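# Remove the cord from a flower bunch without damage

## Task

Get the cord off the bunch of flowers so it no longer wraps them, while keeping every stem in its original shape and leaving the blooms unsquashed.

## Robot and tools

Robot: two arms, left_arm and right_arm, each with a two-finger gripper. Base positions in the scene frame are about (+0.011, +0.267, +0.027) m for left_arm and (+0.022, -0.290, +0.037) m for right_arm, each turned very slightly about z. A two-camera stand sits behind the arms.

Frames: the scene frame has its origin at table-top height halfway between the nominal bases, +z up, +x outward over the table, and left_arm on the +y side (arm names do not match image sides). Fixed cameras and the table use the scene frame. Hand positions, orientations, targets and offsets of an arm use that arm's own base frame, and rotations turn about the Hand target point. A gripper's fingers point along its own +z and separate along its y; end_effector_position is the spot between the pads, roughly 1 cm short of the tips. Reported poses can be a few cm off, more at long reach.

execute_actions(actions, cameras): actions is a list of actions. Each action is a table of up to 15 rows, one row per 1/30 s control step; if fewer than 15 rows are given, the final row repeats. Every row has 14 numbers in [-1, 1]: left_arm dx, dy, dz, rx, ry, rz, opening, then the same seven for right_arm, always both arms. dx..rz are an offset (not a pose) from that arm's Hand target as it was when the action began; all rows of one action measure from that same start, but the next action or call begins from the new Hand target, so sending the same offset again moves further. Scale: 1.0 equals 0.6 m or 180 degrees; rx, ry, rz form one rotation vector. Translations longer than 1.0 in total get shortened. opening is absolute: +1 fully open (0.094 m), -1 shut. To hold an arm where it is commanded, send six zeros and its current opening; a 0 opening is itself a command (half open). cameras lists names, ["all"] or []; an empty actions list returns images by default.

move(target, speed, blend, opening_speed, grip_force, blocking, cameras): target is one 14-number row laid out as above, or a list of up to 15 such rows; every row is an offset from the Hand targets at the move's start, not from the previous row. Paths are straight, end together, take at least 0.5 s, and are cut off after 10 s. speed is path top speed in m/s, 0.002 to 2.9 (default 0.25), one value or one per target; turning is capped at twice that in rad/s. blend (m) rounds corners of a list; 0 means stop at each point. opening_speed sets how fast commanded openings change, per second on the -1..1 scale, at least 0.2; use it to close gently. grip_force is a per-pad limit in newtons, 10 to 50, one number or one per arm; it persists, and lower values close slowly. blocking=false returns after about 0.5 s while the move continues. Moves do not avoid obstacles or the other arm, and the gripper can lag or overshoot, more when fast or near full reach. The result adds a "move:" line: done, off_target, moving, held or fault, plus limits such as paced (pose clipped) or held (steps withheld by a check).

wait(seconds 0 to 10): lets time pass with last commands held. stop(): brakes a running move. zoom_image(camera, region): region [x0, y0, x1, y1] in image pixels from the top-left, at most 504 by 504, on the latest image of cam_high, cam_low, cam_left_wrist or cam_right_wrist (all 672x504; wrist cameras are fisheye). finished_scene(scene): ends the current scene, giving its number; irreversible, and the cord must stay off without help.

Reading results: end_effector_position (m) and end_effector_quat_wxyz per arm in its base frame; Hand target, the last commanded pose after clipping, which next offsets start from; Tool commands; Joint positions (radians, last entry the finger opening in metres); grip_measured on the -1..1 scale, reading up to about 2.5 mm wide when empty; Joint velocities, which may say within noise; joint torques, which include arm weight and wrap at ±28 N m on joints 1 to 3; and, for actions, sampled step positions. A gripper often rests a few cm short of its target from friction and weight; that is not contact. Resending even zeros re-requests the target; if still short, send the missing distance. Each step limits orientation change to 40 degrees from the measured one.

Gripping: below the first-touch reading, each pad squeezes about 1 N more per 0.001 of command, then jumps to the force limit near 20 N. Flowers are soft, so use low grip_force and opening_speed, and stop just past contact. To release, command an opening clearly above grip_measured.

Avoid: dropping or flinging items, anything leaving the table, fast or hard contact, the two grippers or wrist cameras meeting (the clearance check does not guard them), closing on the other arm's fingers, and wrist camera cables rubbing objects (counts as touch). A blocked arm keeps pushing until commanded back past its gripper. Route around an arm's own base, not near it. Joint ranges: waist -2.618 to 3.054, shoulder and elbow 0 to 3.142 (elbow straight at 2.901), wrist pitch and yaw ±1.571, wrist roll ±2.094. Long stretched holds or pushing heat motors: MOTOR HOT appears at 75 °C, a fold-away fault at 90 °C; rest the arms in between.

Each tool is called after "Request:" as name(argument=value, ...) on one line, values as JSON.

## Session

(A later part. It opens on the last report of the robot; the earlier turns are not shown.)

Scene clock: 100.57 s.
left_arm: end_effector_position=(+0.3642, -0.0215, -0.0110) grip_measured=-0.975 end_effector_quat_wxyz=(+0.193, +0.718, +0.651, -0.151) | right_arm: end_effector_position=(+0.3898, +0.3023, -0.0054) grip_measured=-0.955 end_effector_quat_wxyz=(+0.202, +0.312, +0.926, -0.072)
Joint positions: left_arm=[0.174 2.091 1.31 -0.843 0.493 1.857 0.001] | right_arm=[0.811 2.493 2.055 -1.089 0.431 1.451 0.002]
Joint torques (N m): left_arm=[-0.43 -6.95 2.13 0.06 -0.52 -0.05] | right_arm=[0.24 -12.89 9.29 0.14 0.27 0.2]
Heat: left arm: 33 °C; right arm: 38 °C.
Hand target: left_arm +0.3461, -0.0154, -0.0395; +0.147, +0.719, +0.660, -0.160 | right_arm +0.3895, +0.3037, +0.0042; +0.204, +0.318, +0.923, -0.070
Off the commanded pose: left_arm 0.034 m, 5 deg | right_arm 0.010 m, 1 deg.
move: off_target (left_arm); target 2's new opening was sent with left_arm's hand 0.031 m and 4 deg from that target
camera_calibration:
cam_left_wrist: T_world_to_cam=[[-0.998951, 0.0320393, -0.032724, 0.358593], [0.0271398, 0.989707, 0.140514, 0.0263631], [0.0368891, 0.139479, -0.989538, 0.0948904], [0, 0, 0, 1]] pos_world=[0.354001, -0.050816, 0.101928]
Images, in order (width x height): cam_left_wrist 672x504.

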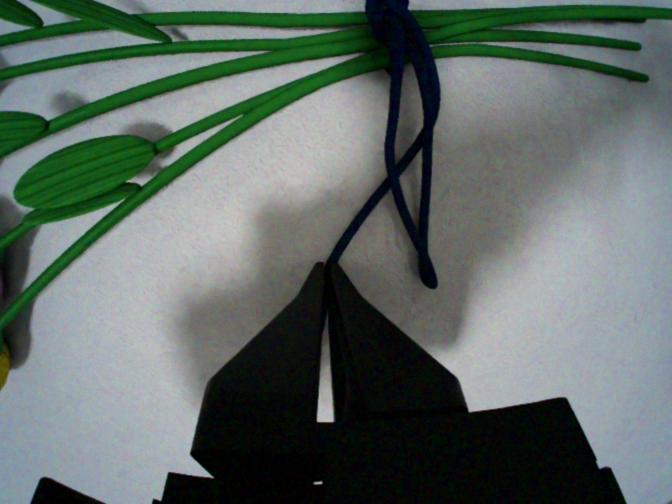

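Request:
move(target=[[0,0.01,0.095,0,0,0,-1,0,0,0.02,0,0,0,-1],[0,0.1,0.095,0,0,0,-1,0.03,-0.08,0.02,0,0,0,-1]], speed=0.05, blend=0.01, cameras=["cam_high","cam_low","cam_left_wrist","cam_right_wrist"])

Request:
zoom_image(camera="cam_high", region=[230, 150, 440, 310])

Scene clock: 110.37 s.
left_arm: end_effector_position=(+0.3497, +0.0450, +0.0135) grip_measured=-0.977 end_effector_quat_wxyz=(+0.152, +0.719, +0.662, -0.147) | right_arm: end_effector_position=(+0.4035, +0.2557, +0.0016) grip_measured=-0.955 end_effector_quat_wxyz=(+0.194, +0.314, +0.926, -0.084)
Joint positions: left_arm=[0.325 2.09 1.44 -1.074 0.398 2.01 0.001] | right_arm=[0.718 2.402 1.92 -1.036 0.422 1.361 0.002]
Joint torques (N m): left_arm=[0.18 -10.11 7.32 -0.65 0.24 0.12] | right_arm=[-0.31 -14.72 5.96 0.58 0.29 0]
Heat: left arm: 32 °C; right arm: 39 °C.
Hand target: left_arm +0.3461, +0.0447, +0.0174; +0.147, +0.719, +0.660, -0.160 | right_arm +0.4075, +0.2556, +0.0162; +0.204, +0.318, +0.923, -0.070
Off the commanded pose: left_arm 0.005 m, 2 deg | right_arm 0.015 m, 2 deg.
move: off_target (right_arm)
camera_calibration:
cam_left_wrist: T_world_to_cam=[[-0.999317, 0.0297471, 0.0219359, 0.342281], [0.0336456, 0.977813, 0.20676, -0.0451957], [-0.0152987, 0.207356, -0.978146, 0.125501], [0, 0, 0, 1]] pos_world=[0.345488, 0.00798768, 0.124595]
cam_right_wrist: T_world_to_cam=[[-0.553442, -0.829946, 0.0699371, 0.434446], [-0.802962, 0.553979, 0.219907, 0.193488], [-0.221254, 0.0655488, -0.973011, 0.193101], [0, 0, 0, 1]] pos_world=[0.438529, 0.24072, 0.114957]

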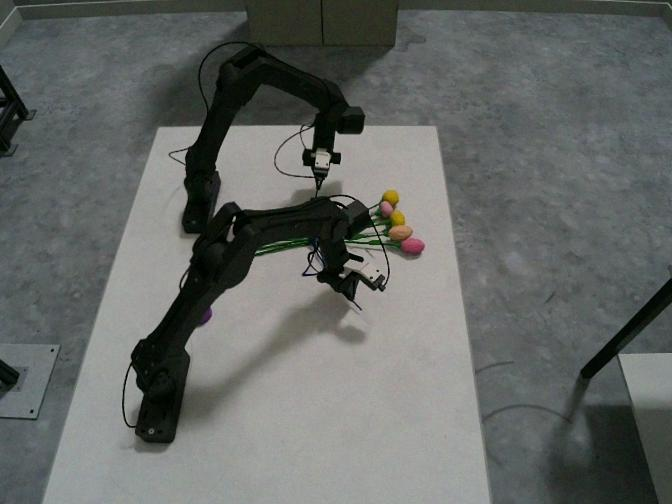

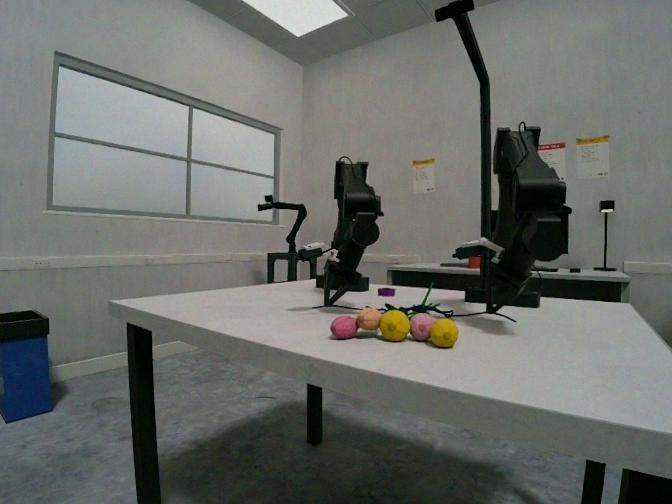

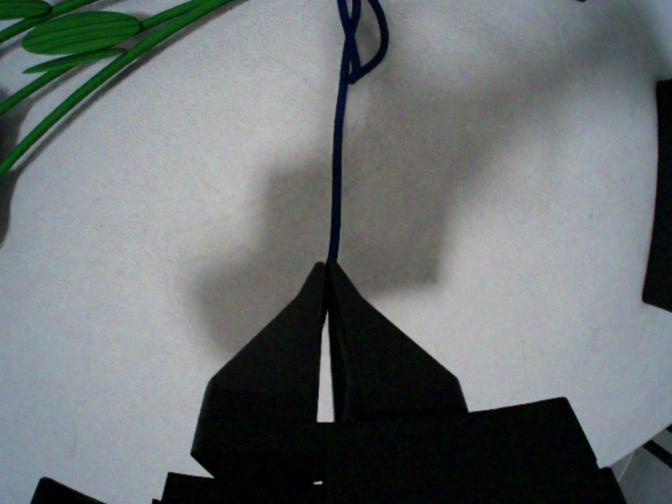

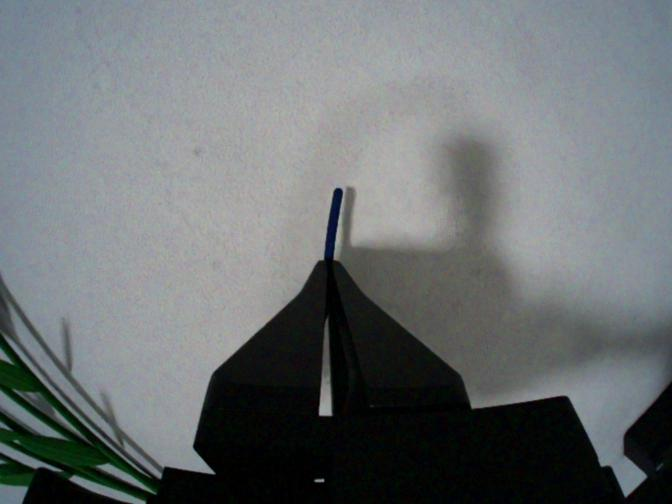

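Scaled by 2.400 from the camera's 672x504 image, which has a finer 960x720 frame.

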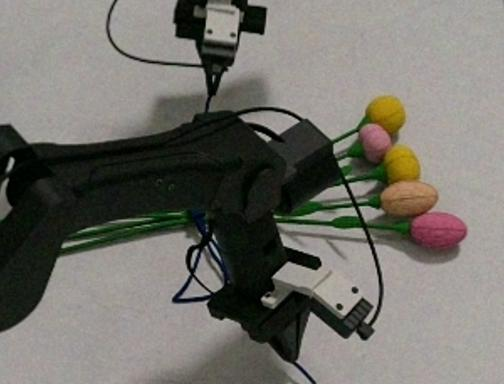

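Request:
move(target=[0,0.1,0.01,0,0,0,-1,0.03,-0.1,0.02,0,0,0,-1], speed=0.05, cameras=["cam_high","cam_left_wrist","cam_right_wrist"])

Request:
zoom_image(camera="cam_high", region=[230, 150, 440, 310])

Scene clock: 114.53 s.
left_arm: end_effector_position=(+0.3517, +0.1057, +0.0259) grip_measured=-0.977 end_effector_quat_wxyz=(+0.144, +0.708, +0.680, -0.129) | right_arm: end_effector_position=(+0.4218, +0.1963, +0.0151) grip_measured=-0.955 end_effector_quat_wxyz=(+0.192, +0.316, +0.925, -0.082)
Joint positions: left_arm=[0.459 2.142 1.585 -1.181 0.352 2.1 0.001] | right_arm=[0.588 2.279 1.759 -0.94 0.408 1.222 0.002]
Joint torques (N m): left_arm=[0.14 -9.01 7.62 -0.71 0.18 0.11] | right_arm=[-0.29 -13.86 6 0.7 0.27 -0.04]
Heat: left arm: 33 °C; right arm: 39 °C.
Hand target: left_arm +0.3462, +0.1047, +0.0235; +0.147, +0.719, +0.660, -0.160 | right_arm +0.4255, +0.1956, +0.0282; +0.204, +0.318, +0.923, -0.070
Off the commanded pose: left_arm 0.006 m, 4 deg | right_arm 0.014 m, 2 deg.
joint sent to its limit (left arm) — joint 6 (wrist roll), upper limit. The joint targets are off in orientation, not in position.
move: off_target (left_arm, right_arm)
camera_calibration:
cam_left_wrist: T_world_to_cam=[[-0.999742, -0.0155969, 0.0165129, 0.347369], [-0.0111274, 0.970069, 0.242574, -0.0914377], [-0.019802, 0.242328, -0.969992, 0.122698], [0, 0, 0, 1]] pos_world=[0.348692, 0.0643857, 0.13546]
cam_right_wrist: T_world_to_cam=[[-0.555593, -0.828777, 0.0666736, 0.395141], [-0.801212, 0.555091, 0.223458, 0.23721], [-0.222207, 0.0707321, -0.972431, 0.213499], [0, 0, 0, 1]] pos_world=[0.457034, 0.18071, 0.128261]
Images, in order (width x height): cam_high 672x504, cam_left_wrist 672x504, cam_right_wrist 672x504.

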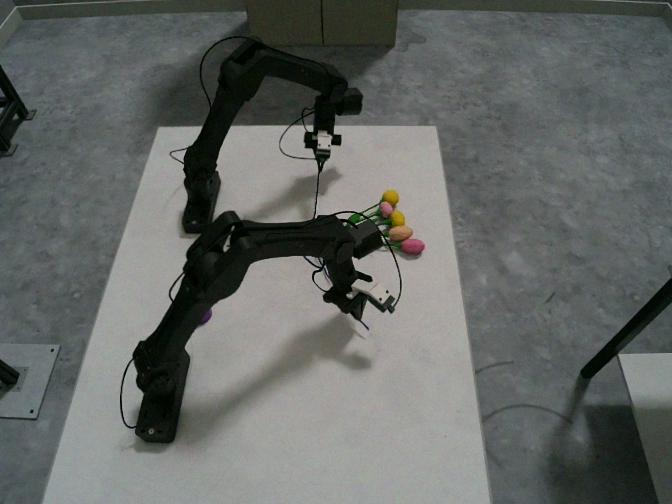

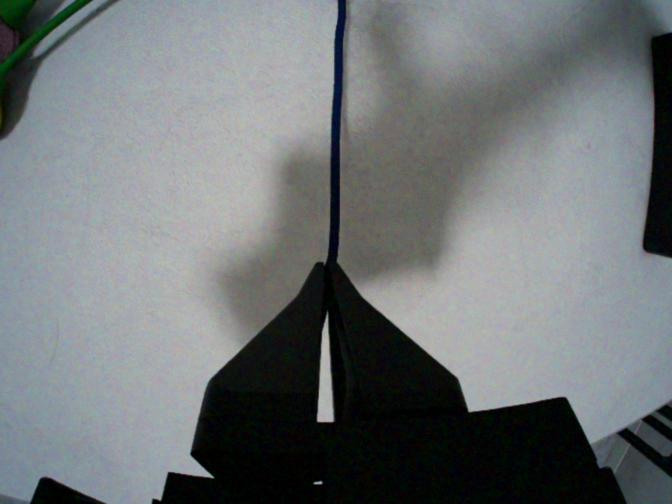

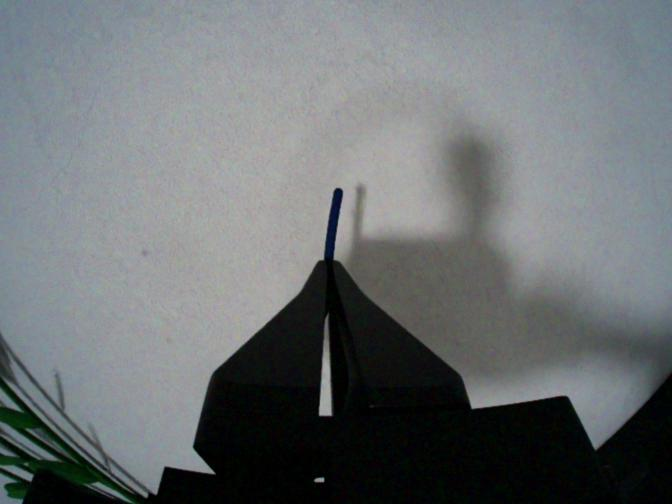

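Scaled by 2.400 from the camera's 672x504 image, which has a finer 960x720 frame.

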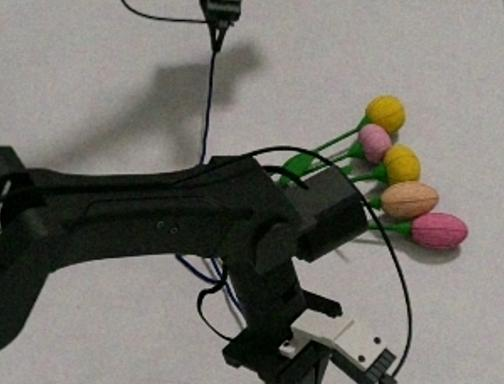

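Request:
move(target=[0,0.07,0.01,0,0,0.11,-1,0.03,-0.09,0.02,0,0,0,-1], speed=0.05, cameras=["cam_high","cam_left_wrist"])

Request:
zoom_image(camera="cam_high", region=[230, 150, 440, 310])

Scene clock: 121.37 s.
left_arm: end_effector_position=(+0.3440, +0.1475, +0.0274) grip_measured=-0.977 end_effector_quat_wxyz=(+0.162, +0.603, +0.771, -0.125) | right_arm: end_effector_position=(+0.4399, +0.1439, +0.0271) grip_measured=-0.955 end_effector_quat_wxyz=(+0.191, +0.315, +0.926, -0.081)
Joint positions: left_arm=[0.586 2.142 1.585 -1.157 0.389 1.942 0.001] | right_arm=[0.461 2.208 1.688 -0.888 0.385 1.086 0.002]
Joint torques (N m): left_arm=[0.55 -10.78 6.67 -0.31 0.47 -0.11] | right_arm=[-0.53 -13.48 6.08 0.85 0.26 -0.06]
Heat: left arm: 33 °C; right arm: 40 °C.
Hand target: left_arm +0.3462, +0.1466, +0.0295; +0.173, +0.595, +0.774, -0.132 | right_arm +0.4435, +0.1415, +0.0402; +0.204, +0.318, +0.923, -0.070
Off the commanded pose: left_arm 0.003 m, 2 deg | right_arm 0.014 m, 2 deg.
move: off_target (right_arm)
camera_calibration:
cam_left_wrist: T_world_to_cam=[[-0.9565, -0.288567, 0.0428618, 0.364929], [-0.272837, 0.936855, 0.218775, -0.0368925], [-0.103287, 0.197564, -0.974833, 0.149296], [0, 0, 0, 1]] pos_world=[0.354409, 0.110374, 0.137969]
Images, in order (width x height): cam_high 672x504, cam_left_wrist 672x504.

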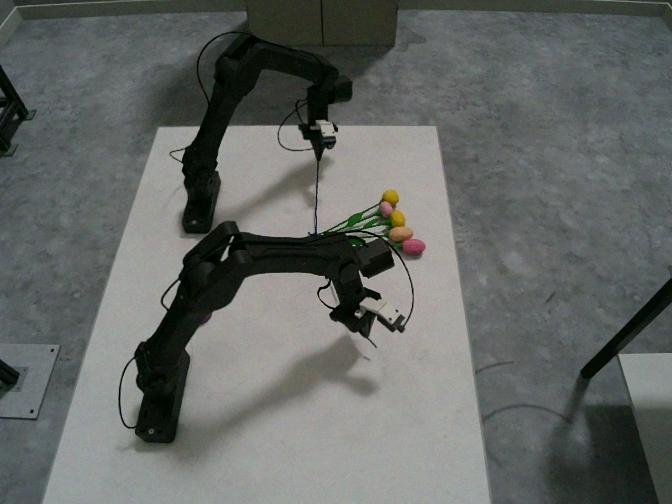

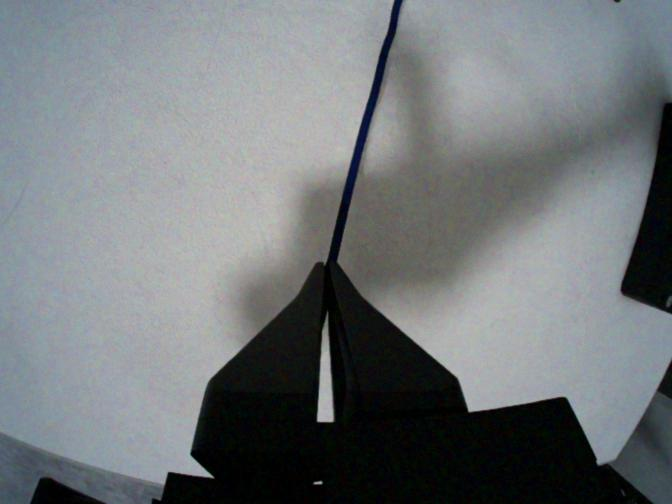

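Scaled by 2.400 from the camera's 672x504 image, which has a finer 960x720 frame.

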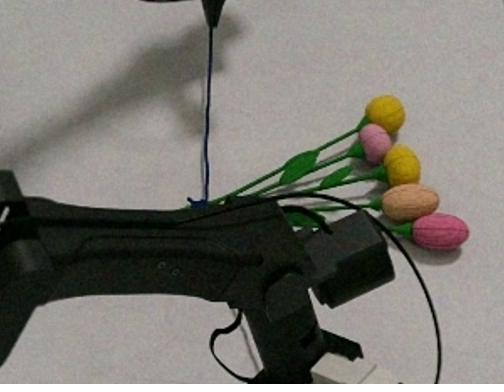

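Request:
move(target=[0,0.05,0.01,0,0,0.06,-1,0.03,-0.07,0.01,0,0,0.06,-1], speed=0.05, cameras=["cam_high","cam_left_wrist","cam_right_wrist"])

Request:
zoom_image(camera="cam_high", region=[270, 180, 375, 260])

Scene clock: 126.40 s.
left_arm: end_effector_position=(+0.3395, +0.1741, +0.0274) grip_measured=-0.977 end_effector_quat_wxyz=(+0.170, +0.525, +0.825, -0.119) | right_arm: end_effector_position=(+0.4582, +0.1017, +0.0331) grip_measured=-0.955 end_effector_quat_wxyz=(+0.194, +0.228, +0.952, -0.059)
Joint positions: left_arm=[0.657 2.142 1.585 -1.128 0.403 1.814 0.001] | right_arm=[0.333 2.131 1.585 -0.75 0.307 0.76 0.002]
Joint torques (N m): left_arm=[0.64 -11.52 8.02 -0.3 0.53 -0.08] | right_arm=[-0.51 -13.04 6.26 1.11 0.2 -0.07]
Heat: left arm: 32 °C; right arm: 41 °C.
Hand target: left_arm +0.3462, +0.1767, +0.0355; +0.184, +0.519, +0.827, -0.115 | right_arm +0.4615, +0.0995, +0.0463; +0.210, +0.230, +0.949, -0.050
Off the commanded pose: left_arm 0.011 m, 2 deg | right_arm 0.014 m, 2 deg.
move: off_target (left_arm, right_arm)
camera_calibration:
cam_left_wrist: T_world_to_cam=[[-0.883738, -0.463759, 0.0627259, 0.3736], [-0.441713, 0.87088, 0.215542, 0.0059049], [-0.154586, 0.162775, -0.974478, 0.167079], [0, 0, 0, 1]] pos_world=[0.358601, 0.140922, 0.138107]
cam_right_wrist: T_world_to_cam=[[-0.389599, -0.919063, 0.0594621, 0.269157], [-0.889358, 0.39221, 0.234975, 0.37139], [-0.239278, 0.0386629, -0.970181, 0.256803], [0, 0, 0, 1]] pos_world=[0.49661, 0.0917803, 0.145874]
Images, in order (width x height): cam_high 672x504, cam_left_wrist 672x504, cam_right_wrist 672x504.

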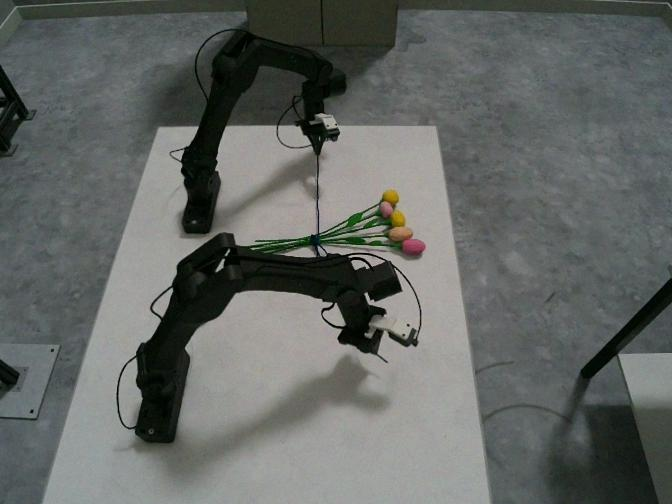

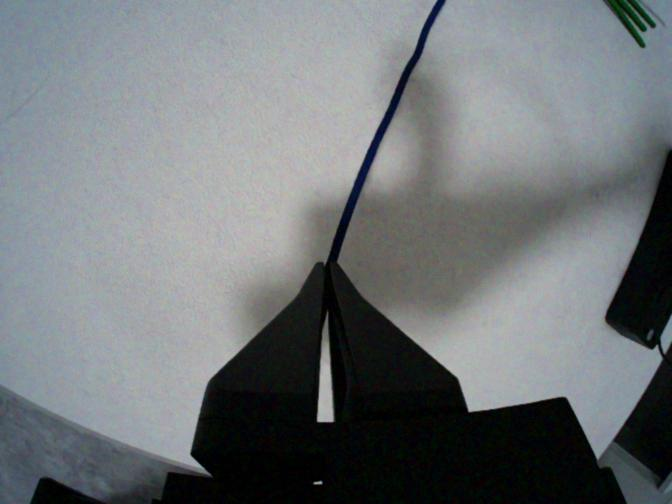

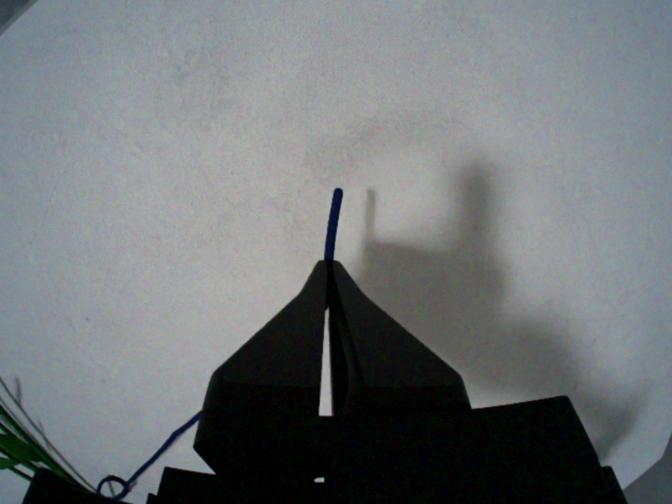

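Scaled by 4.800 from the camera's 672x504 image, which has a finer 960x720 frame.

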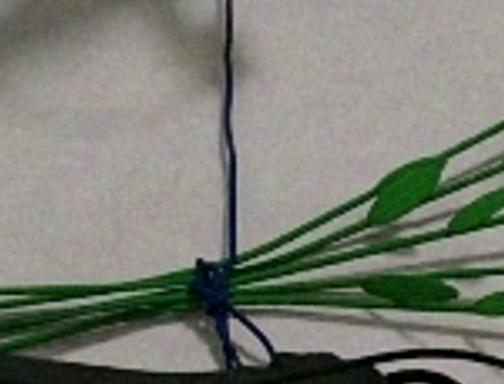

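Request:
move(target=[0,0.035,0.0,0,0,0.05,-1,0.04,-0.08,0.01,0,0,0.05,-1], speed=0.05, cameras=["cam_high","cam_left_wrist","cam_right_wrist"])

Request:
zoom_image(camera="cam_high", region=[270, 180, 375, 280])

Scene clock: 131.17 s.
left_arm: end_effector_position=(+0.3418, +0.1963, +0.0268) grip_measured=-0.977 end_effector_quat_wxyz=(+0.178, +0.459, +0.864, -0.102) | right_arm: end_effector_position=(+0.4794, +0.0524, +0.0359) grip_measured=-0.955 end_effector_quat_wxyz=(+0.192, +0.154, +0.968, -0.042)
Joint positions: left_arm=[0.702 2.142 1.585 -1.074 0.41 1.691 0.001] | right_arm=[0.183 2.121 1.578 -0.689 0.206 0.464 0.002]
Joint torques (N m): left_arm=[0.38 -12.29 7.13 -0.17 0.53 -0.09] | right_arm=[-0.4 -12.93 7.31 1.25 0.1 -0.05]
Heat: left arm: 32 °C; right arm: 42 °C.
Hand target: left_arm +0.3462, +0.1976, +0.0355; +0.193, +0.453, +0.865, -0.100 | right_arm +0.4855, +0.0516, +0.0522; +0.213, +0.155, +0.964, -0.034
Off the commanded pose: left_arm 0.010 m, 2 deg | right_arm 0.018 m, 3 deg.
move: off_target (right_arm)
camera_calibration:
cam_left_wrist: T_world_to_cam=[[-0.800303, -0.596777, 0.058065, 0.38365], [-0.573052, 0.789775, 0.218785, 0.048395], [-0.176424, 0.14182, -0.974044, 0.174806], [0, 0, 0, 1]] pos_world=[0.365609, 0.165941, 0.137404]
cam_right_wrist: T_world_to_cam=[[-0.243, -0.968337, 0.0572271, 0.164315], [-0.93604, 0.249557, 0.248095, 0.438352], [-0.254521, 0.00672031, -0.967044, 0.275418], [0, 0, 0, 1]] pos_world=[0.520343, 0.047868, 0.148185]
Images, in order (width x height): cam_high 672x504, cam_left_wrist 672x504, cam_right_wrist 672x504.

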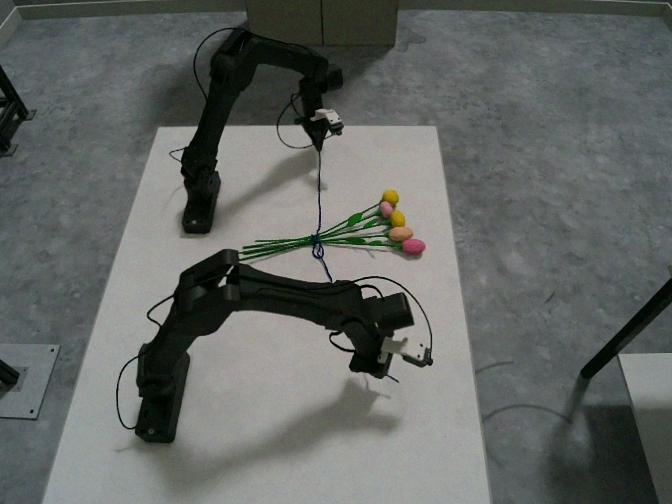

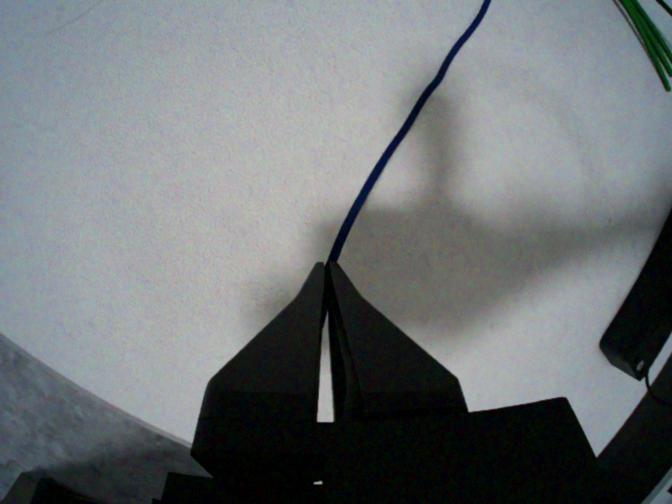

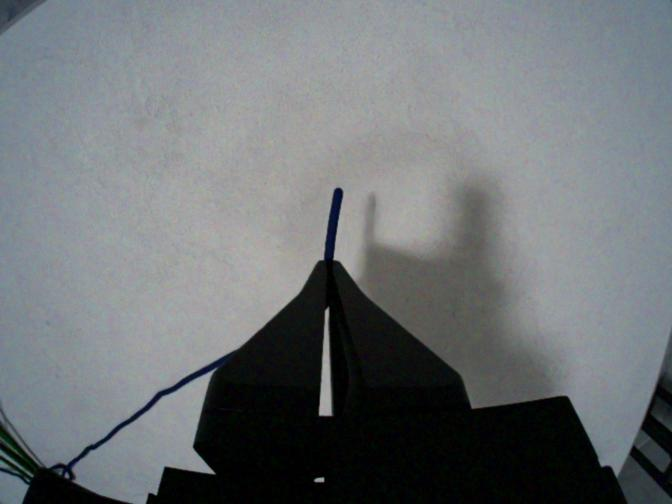

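Scaled by 4.800 from the camera's 672x504 image, which has a finer 960x720 frame.

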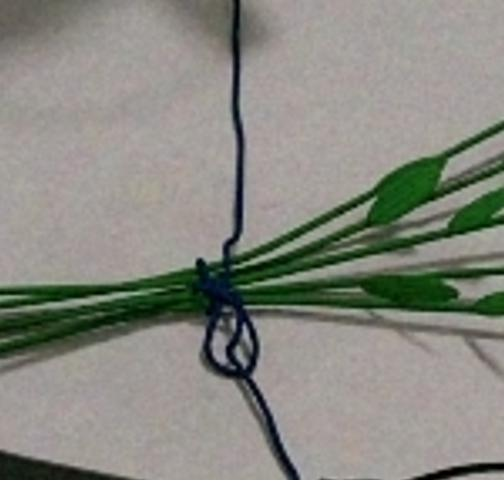

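Request:
move(target=[0,0.01,0.0,0,0,0,-1,0.03,-0.06,0.01,0,0,0.0,-1], speed=0.05, cameras=["cam_high"])

Request:
zoom_image(camera="cam_high", region=[270, 180, 375, 280])

Scene clock: 135.90 s.
left_arm: end_effector_position=(+0.3434, +0.2036, +0.0305) grip_measured=-0.977 end_effector_quat_wxyz=(+0.182, +0.456, +0.866, -0.094) | right_arm: end_effector_position=(+0.4994, +0.0183, +0.0541) grip_measured=-0.955 end_effector_quat_wxyz=(+0.211, +0.155, +0.964, -0.034)
Joint positions: left_arm=[0.714 2.142 1.601 -1.074 0.41 1.691 0.001] | right_arm=[0.095 2.121 1.637 -0.689 0.169 0.38 0.002]
Joint torques (N m): left_arm=[0.47 -10.93 7.91 -0.31 0.52 0.04] | right_arm=[-0.44 -9.96 10.1 1.06 0.1 -0.07]
Heat: left arm: 33 °C; right arm: 41 °C.
Hand target: left_arm +0.3461, +0.2037, +0.0355; +0.193, +0.453, +0.865, -0.100 | right_arm +0.5035, +0.0156, +0.0582; +0.213, +0.155, +0.964, -0.034
Off the commanded pose: left_arm 0.006 m, 1 deg | right_arm 0.006 m, 0 deg.
move: done
Images, in order (width x height): cam_high 672x504.

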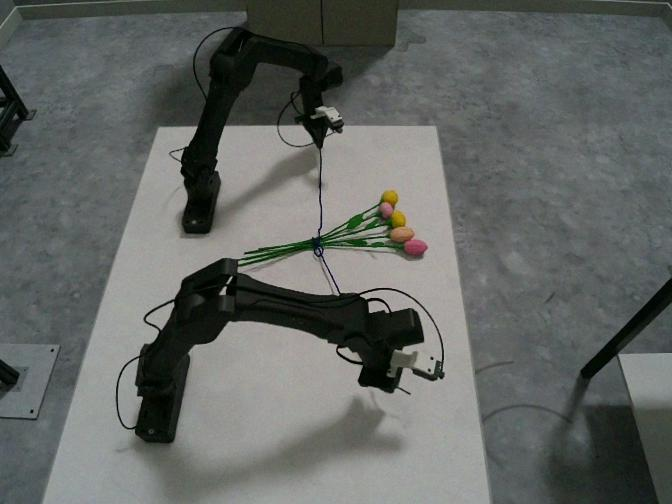

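Scaled by 4.800 from the camera's 672x504 image, which has a finer 960x720 frame.

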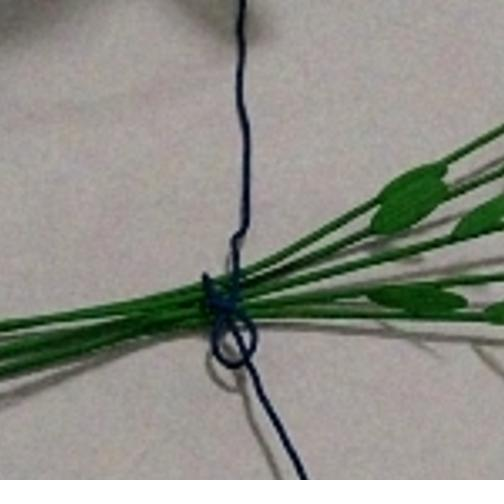

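Request:
move(target=[0,0.015,0.0,0,0,0,-1,0.015,-0.04,0.0,0,0,0.0,-1], speed=0.05, cameras=["cam_high"])

Request:
zoom_image(camera="cam_high", region=[270, 180, 375, 280])

Scene clock: 138.70 s.
left_arm: end_effector_position=(+0.3482, +0.2171, +0.0397) grip_measured=-0.977 end_effector_quat_wxyz=(+0.189, +0.456, +0.866, -0.074) | right_arm: end_effector_position=(+0.5097, -0.0066, +0.0613) grip_measured=-0.955 end_effector_quat_wxyz=(+0.219, +0.157, +0.962, -0.033)
Joint positions: left_arm=[0.731 2.142 1.639 -1.077 0.41 1.703 0.001] | right_arm=[0.037 2.133 1.677 -0.692 0.148 0.328 0.002]
Joint torques (N m): left_arm=[0.4 -8.88 8.02 -0.44 0.52 0.13] | right_arm=[-0.36 -8.98 10.41 1.08 0.07 -0.06]
Heat: left arm: 33 °C; right arm: 41 °C.
Hand target: left_arm +0.3461, +0.2127, +0.0355; +0.193, +0.453, +0.865, -0.100 | right_arm +0.5125, -0.0084, +0.0583; +0.213, +0.155, +0.964, -0.034
Off the commanded pose: left_arm 0.006 m, 3 deg | right_arm 0.005 m, 1 deg.
move: off_target (left_arm)
Images, in order (width x height): cam_high 672x504.

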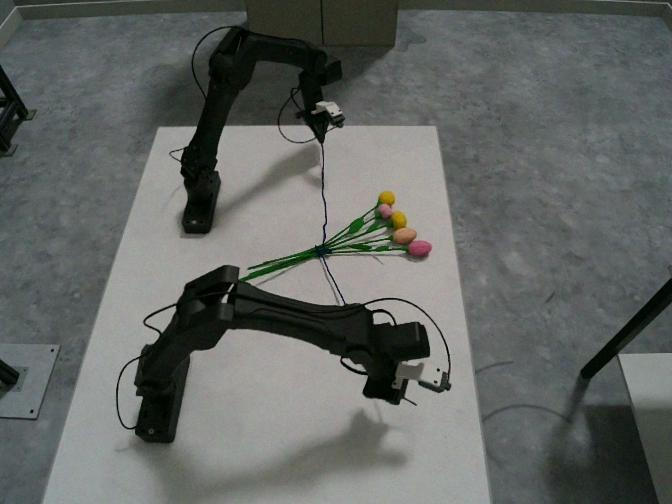

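Scaled by 4.800 from the camera's 672x504 image, which has a finer 960x720 frame.

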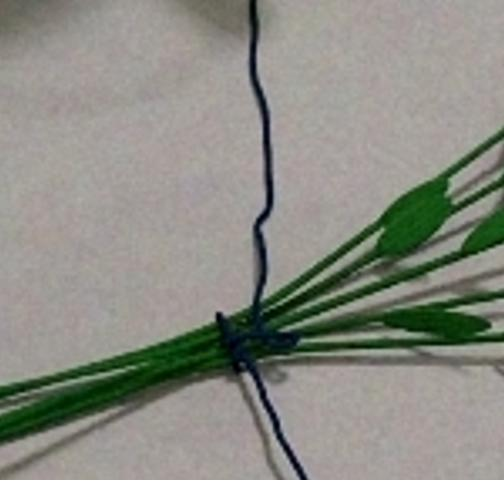

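Request:
move(target=[0,0.04,0.0,0,0,0,-1,0.0,0.0,0.0,0,0,0.0,-1], speed=0.05, cameras=["cam_high"])

Request:
zoom_image(camera="cam_high", region=[270, 180, 375, 280])

Scene clock: 145.87 s.
left_arm: end_effector_position=(+0.3476, +0.2415, +0.0383) grip_measured=-0.977 end_effector_quat_wxyz=(+0.189, +0.455, +0.867, -0.077) | right_arm: end_effector_position=(+0.5097, -0.0066, +0.0613) grip_measured=-0.955 end_effector_quat_wxyz=(+0.219, +0.156, +0.963, -0.033)
Joint positions: left_arm=[0.775 2.217 1.755 -1.141 0.41 1.748 0.001] | right_arm=[0.037 2.133 1.677 -0.692 0.148 0.328 0.002]
Joint torques (N m): left_arm=[0.18 -9.85 8.1 -0.51 0.48 0.08] | right_arm=[-0.36 -8.98 10.39 1.07 0.07 -0.07]
Heat: left arm: 33 °C; right arm: 40 °C.
Hand target: left_arm +0.3461, +0.2366, +0.0353; +0.192, +0.453, +0.865, -0.101 | right_arm +0.5125, -0.0084, +0.0583; +0.213, +0.155, +0.964, -0.034
Off the commanded pose: left_arm 0.006 m, 3 deg | right_arm 0.005 m, 1 deg.
move: off_target (left_arm)
Images, in order (width x height): cam_high 672x504.

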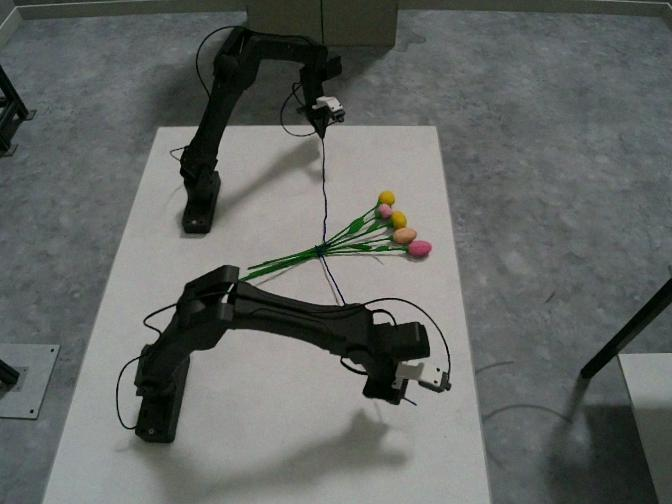

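Scaled by 4.800 from the camera's 672x504 image, which has a finer 960x720 frame.

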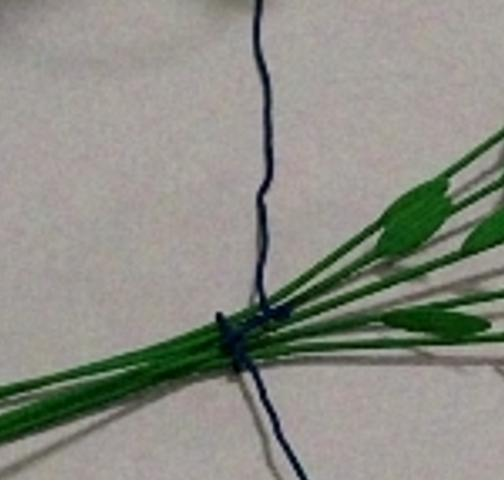

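Request:
move(target=[0,0.05,0.0,0,0,0,-1,0.0,0.0,0.0,0,0,0.0,-1], speed=0.05, cameras=["cam_high"])

Request:
zoom_image(camera="cam_high", region=[270, 180, 375, 280])

Scene clock: 149.87 s.
left_arm: end_effector_position=(+0.3485, +0.2713, +0.0396) grip_measured=-0.977 end_effector_quat_wxyz=(+0.190, +0.455, +0.866, -0.077) | right_arm: end_effector_position=(+0.5097, -0.0066, +0.0613) grip_measured=-0.955 end_effector_quat_wxyz=(+0.219, +0.156, +0.963, -0.033)
Joint positions: left_arm=[0.823 2.316 1.926 -1.233 0.41 1.801 0.001] | right_arm=[0.037 2.133 1.677 -0.692 0.148 0.328 0.002]
Joint torques (N m): left_arm=[0.13 -10.5 8.09 -0.53 0.45 0.1] | right_arm=[-0.38 -8.98 10.4 1.07 0.06 -0.07]
Heat: left arm: 33 °C; right arm: 39 °C.
Hand target: left_arm +0.3461, +0.2667, +0.0354; +0.193, +0.453, +0.865, -0.101 | right_arm +0.5125, -0.0084, +0.0583; +0.213, +0.155, +0.964, -0.034
Off the commanded pose: left_arm 0.007 m, 3 deg | right_arm 0.005 m, 1 deg.
move: off_target (left_arm)
Images, in order (width x height): cam_high 672x504.

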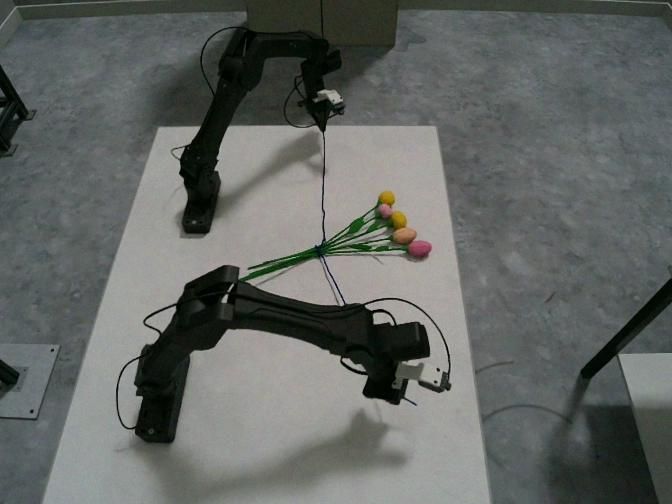

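Scaled by 4.800 from the camera's 672x504 image, which has a finer 960x720 frame.

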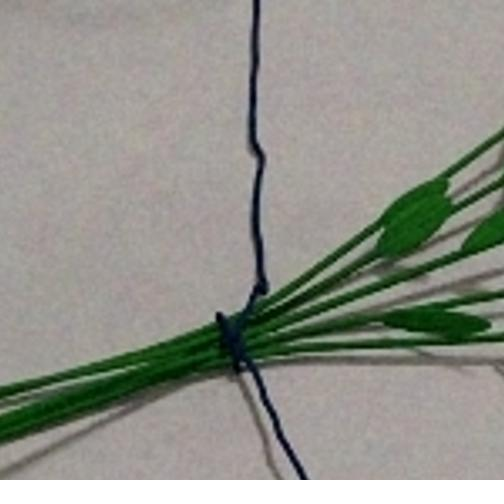

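Request:
move(target=[[0,-0.02,-0.04,0,0,0,-1,0,0.02,-0.12,0,0,0.0,-1],[0,-0.02,-0.06,0,0,0,-1,0,0.02,-0.13,0,0,0,-0.6],[0,-0.02,-0.06,0,0,0,-1,0,0.02,0.1,0,0,0,-0.6]], speed=0.1, cameras=["cam_high","cam_right_wrist"])

Request:
zoom_image(camera="cam_high", region=[270, 180, 375, 280])

Scene clock: 160.47 s.
left_arm: end_effector_position=(+0.3481, +0.2643, +0.0109) grip_measured=-0.977 end_effector_quat_wxyz=(+0.190, +0.460, +0.864, -0.075) | right_arm: end_effector_position=(+0.5111, +0.0015, +0.0979) grip_measured=-0.602 end_effector_quat_wxyz=(+0.197, +0.154, +0.968, -0.035)
Joint positions: left_arm=[0.812 2.316 1.81 -1.111 0.41 1.799 0.001] | right_arm=[0.053 2.162 1.887 -0.92 0.148 0.339 0.019]
Joint torques (N m): left_arm=[-0.38 -10.69 5.19 -0.2 0.44 -0.09] | right_arm=[0.46 -13.08 10.02 0.95 0.16 0.09]
Heat: left arm: 33 °C; right arm: 39 °C.
Hand target: left_arm +0.3462, +0.2546, -0.0006; +0.193, +0.453, +0.865, -0.100 | right_arm +0.5124, +0.0035, +0.1182; +0.213, +0.155, +0.964, -0.034
Off the commanded pose: left_arm 0.015 m, 3 deg | right_arm 0.021 m, 2 deg.
move: off_target (left_arm, right_arm); target 2's new opening was sent with right_arm's hand 0.013 m and 1 deg from that target
camera_calibration:
cam_right_wrist: T_world_to_cam=[[-0.239297, -0.970063, 0.0413987, 0.11878], [-0.940376, 0.242167, 0.238849, 0.468444], [-0.241724, 0.0182256, -0.970174, 0.337453], [0, 0, 0, 1]] pos_world=[0.550508, -0.00436742, 0.210583]
Images, in order (width x height): cam_high 672x504, cam_right_wrist 672x504.

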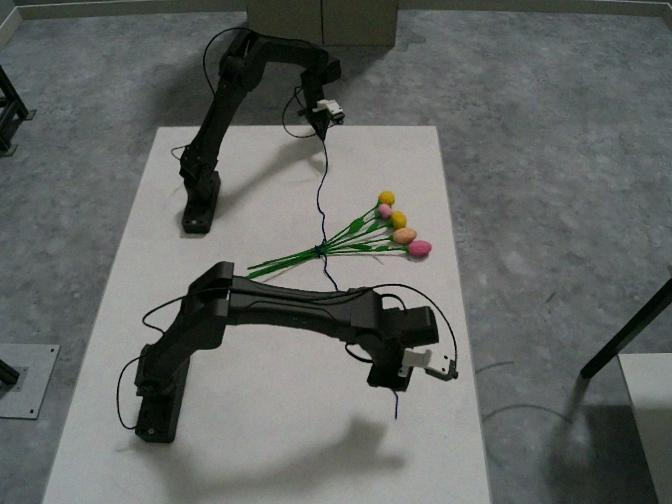

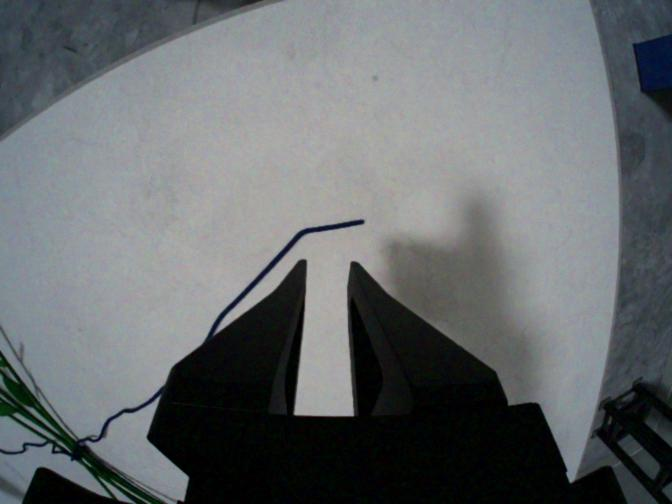

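Scaled by 4.800 from the camera's 672x504 image, which has a finer 960x720 frame.

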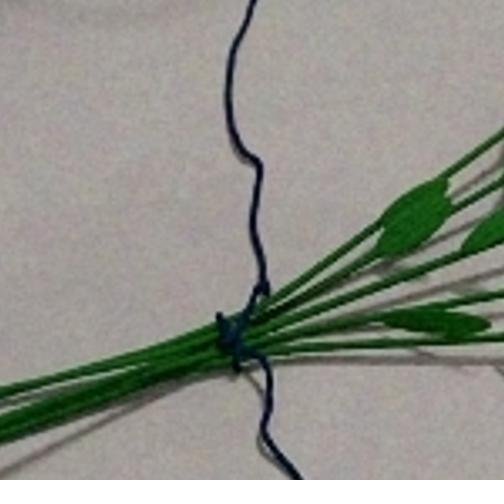

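Request:
move(target=[0,0,0,0,0,0,-1,-0.379,0.6,-0.02,0,0,0.378,-0.6], speed=0.2, cameras=["cam_high","cam_right_wrist","cam_left_wrist"])

Request:
zoom_image(camera="cam_right_wrist", region=[230, 150, 440, 310])

Scene clock: 168.90 s.
left_arm: end_effector_position=(+0.3481, +0.2643, +0.0109) grip_measured=-0.977 end_effector_quat_wxyz=(+0.190, +0.460, +0.864, -0.075) | right_arm: end_effector_position=(+0.2817, +0.3567, +0.1045) grip_measured=-0.602 end_effector_quat_wxyz=(+0.192, -0.407, +0.889, +0.086)
Joint positions: left_arm=[0.812 2.316 1.81 -1.111 0.41 1.799 0.001] | right_arm=[0.91 1.887 1.501 -0.761 0.025 0.045 0.019]
Joint torques (N m): left_arm=[-0.39 -10.7 5.18 -0.18 0.45 -0.09] | right_arm=[-0.01 -7.53 10.41 1.28 -0.04 -0.08]
Heat: left arm: 33 °C; right arm: 40 °C.
Hand target: left_arm +0.3462, +0.2546, -0.0006; +0.193, +0.453, +0.865, -0.100 | right_arm +0.2851, +0.3636, +0.1062; +0.196, -0.411, +0.886, +0.091
Off the commanded pose: left_arm 0.015 m, 3 deg | right_arm 0.008 m, 1 deg.
move: off_target (left_arm)
camera_calibration:
cam_left_wrist: T_world_to_cam=[[-0.794808, -0.606861, 0.000083742, 0.431549], [-0.591948, 0.775308, 0.220216, 0.0121795], [-0.133705, 0.17498, -0.975451, 0.127113], [0, 0, 0, 1]] pos_world=[0.367204, 0.230205, 0.121274]
cam_right_wrist: T_world_to_cam=[[0.802357, -0.595466, 0.0405486, -0.0187502], [-0.588713, -0.77842, 0.217895, 0.432303], [-0.0981852, -0.198701, -0.97513, 0.319447], [0, 0, 0, 1]] pos_world=[0.300912, 0.388823, 0.218066]
Images, in order (width x height): cam_high 672x504, cam_left_wrist 672x504, cam_right_wrist 672x504.

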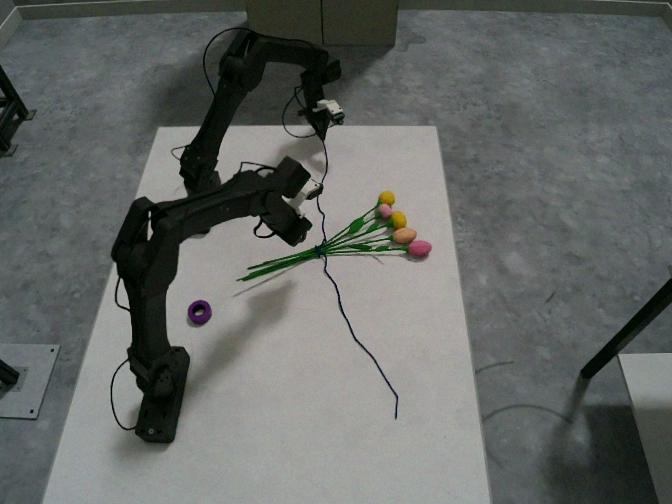

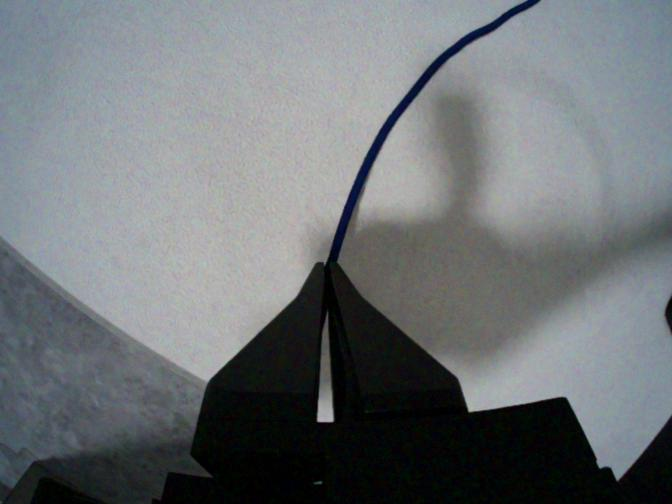

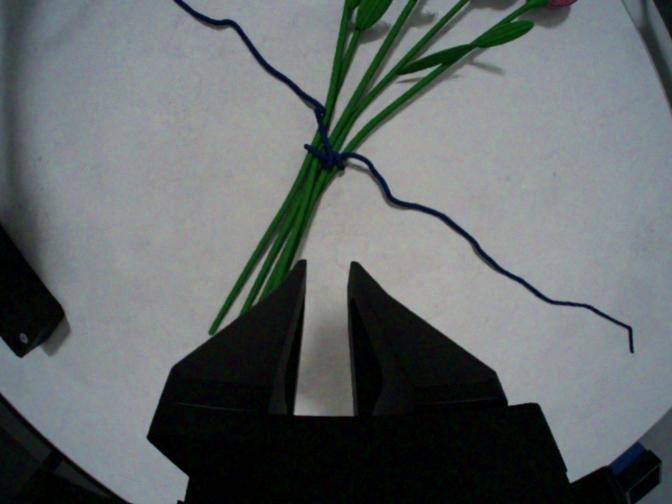

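Scaled by 2.400 from the camera's 672x504 image, which has a finer 960x720 frame.

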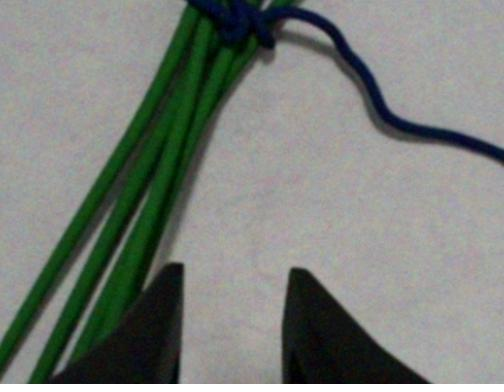

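Request:
zoom_image(camera="cam_right_wrist", region=[280, 90, 400, 190])

Scaled by 4.200 from the camera's 672x504 image, which has a finer 960x720 frame.

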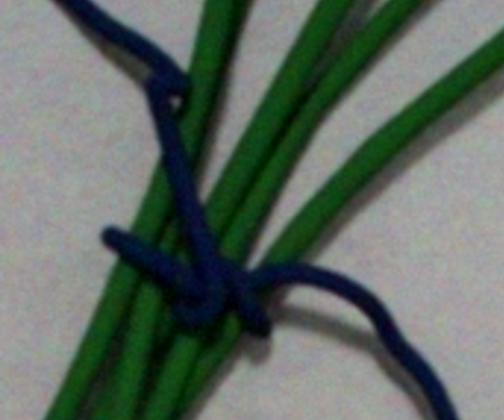

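Request:
move(target=[0,0,0,0,0,0,-1,0.007,0.046,-0.08,-0.0747,0.1051,-0.1577,0.1], speed=0.15, cameras=["cam_right_wrist","cam_high"])

Scene clock: 190.07 s.
left_arm: end_effector_position=(+0.3481, +0.2643, +0.0109) grip_measured=-0.977 end_effector_quat_wxyz=(+0.190, +0.460, +0.864, -0.075) | right_arm: end_effector_position=(+0.2925, +0.3889, +0.0646) grip_measured=+0.098 end_effector_quat_wxyz=(+0.027, -0.183, +0.983, +0.008)
Joint positions: left_arm=[0.812 2.316 1.81 -1.111 0.41 1.799 0.001] | right_arm=[0.933 2.452 2.324 -1.393 0.025 0.565 0.052]
Joint torques (N m): left_arm=[-0.4 -10.7 5.15 -0.15 0.46 -0.09] | right_arm=[0.44 -10.13 9.57 0.28 -0.03 0.1]
Heat: left arm: 33 °C; right arm: 38 °C.
Hand target: left_arm +0.3462, +0.2546, -0.0006; +0.193, +0.453, +0.865, -0.100 | right_arm +0.2892, +0.3911, +0.0581; +0.017, -0.182, +0.983, +0.003
Off the commanded pose: left_arm 0.015 m, 3 deg | right_arm 0.007 m, 1 deg.
move: off_target (left_arm)
camera_calibration:
cam_right_wrist: T_world_to_cam=[[0.434252, -0.90079, 0.0014272, 0.222225], [-0.750251, -0.360803, 0.554026, 0.335605], [-0.498546, -0.241658, -0.832498, 0.412577], [0, 0, 0, 1]] pos_world=[0.360975, 0.420968, 0.157219]
Images, in order (width x height): cam_high 672x504, cam_right_wrist 672x504.

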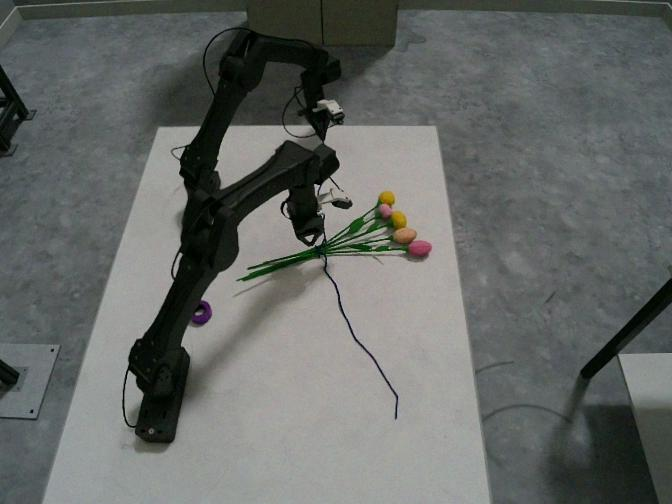

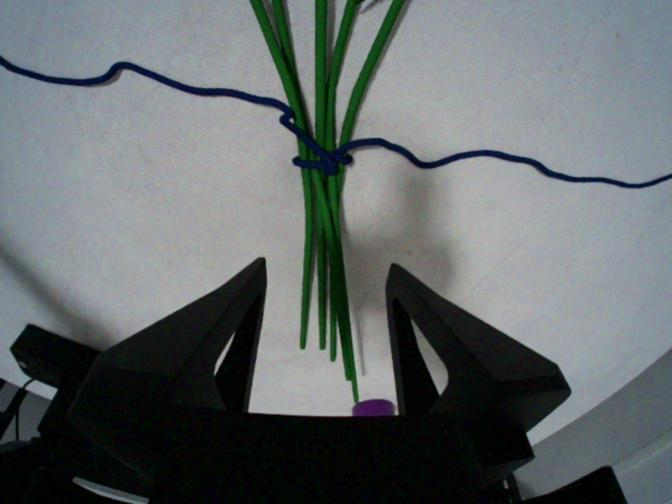

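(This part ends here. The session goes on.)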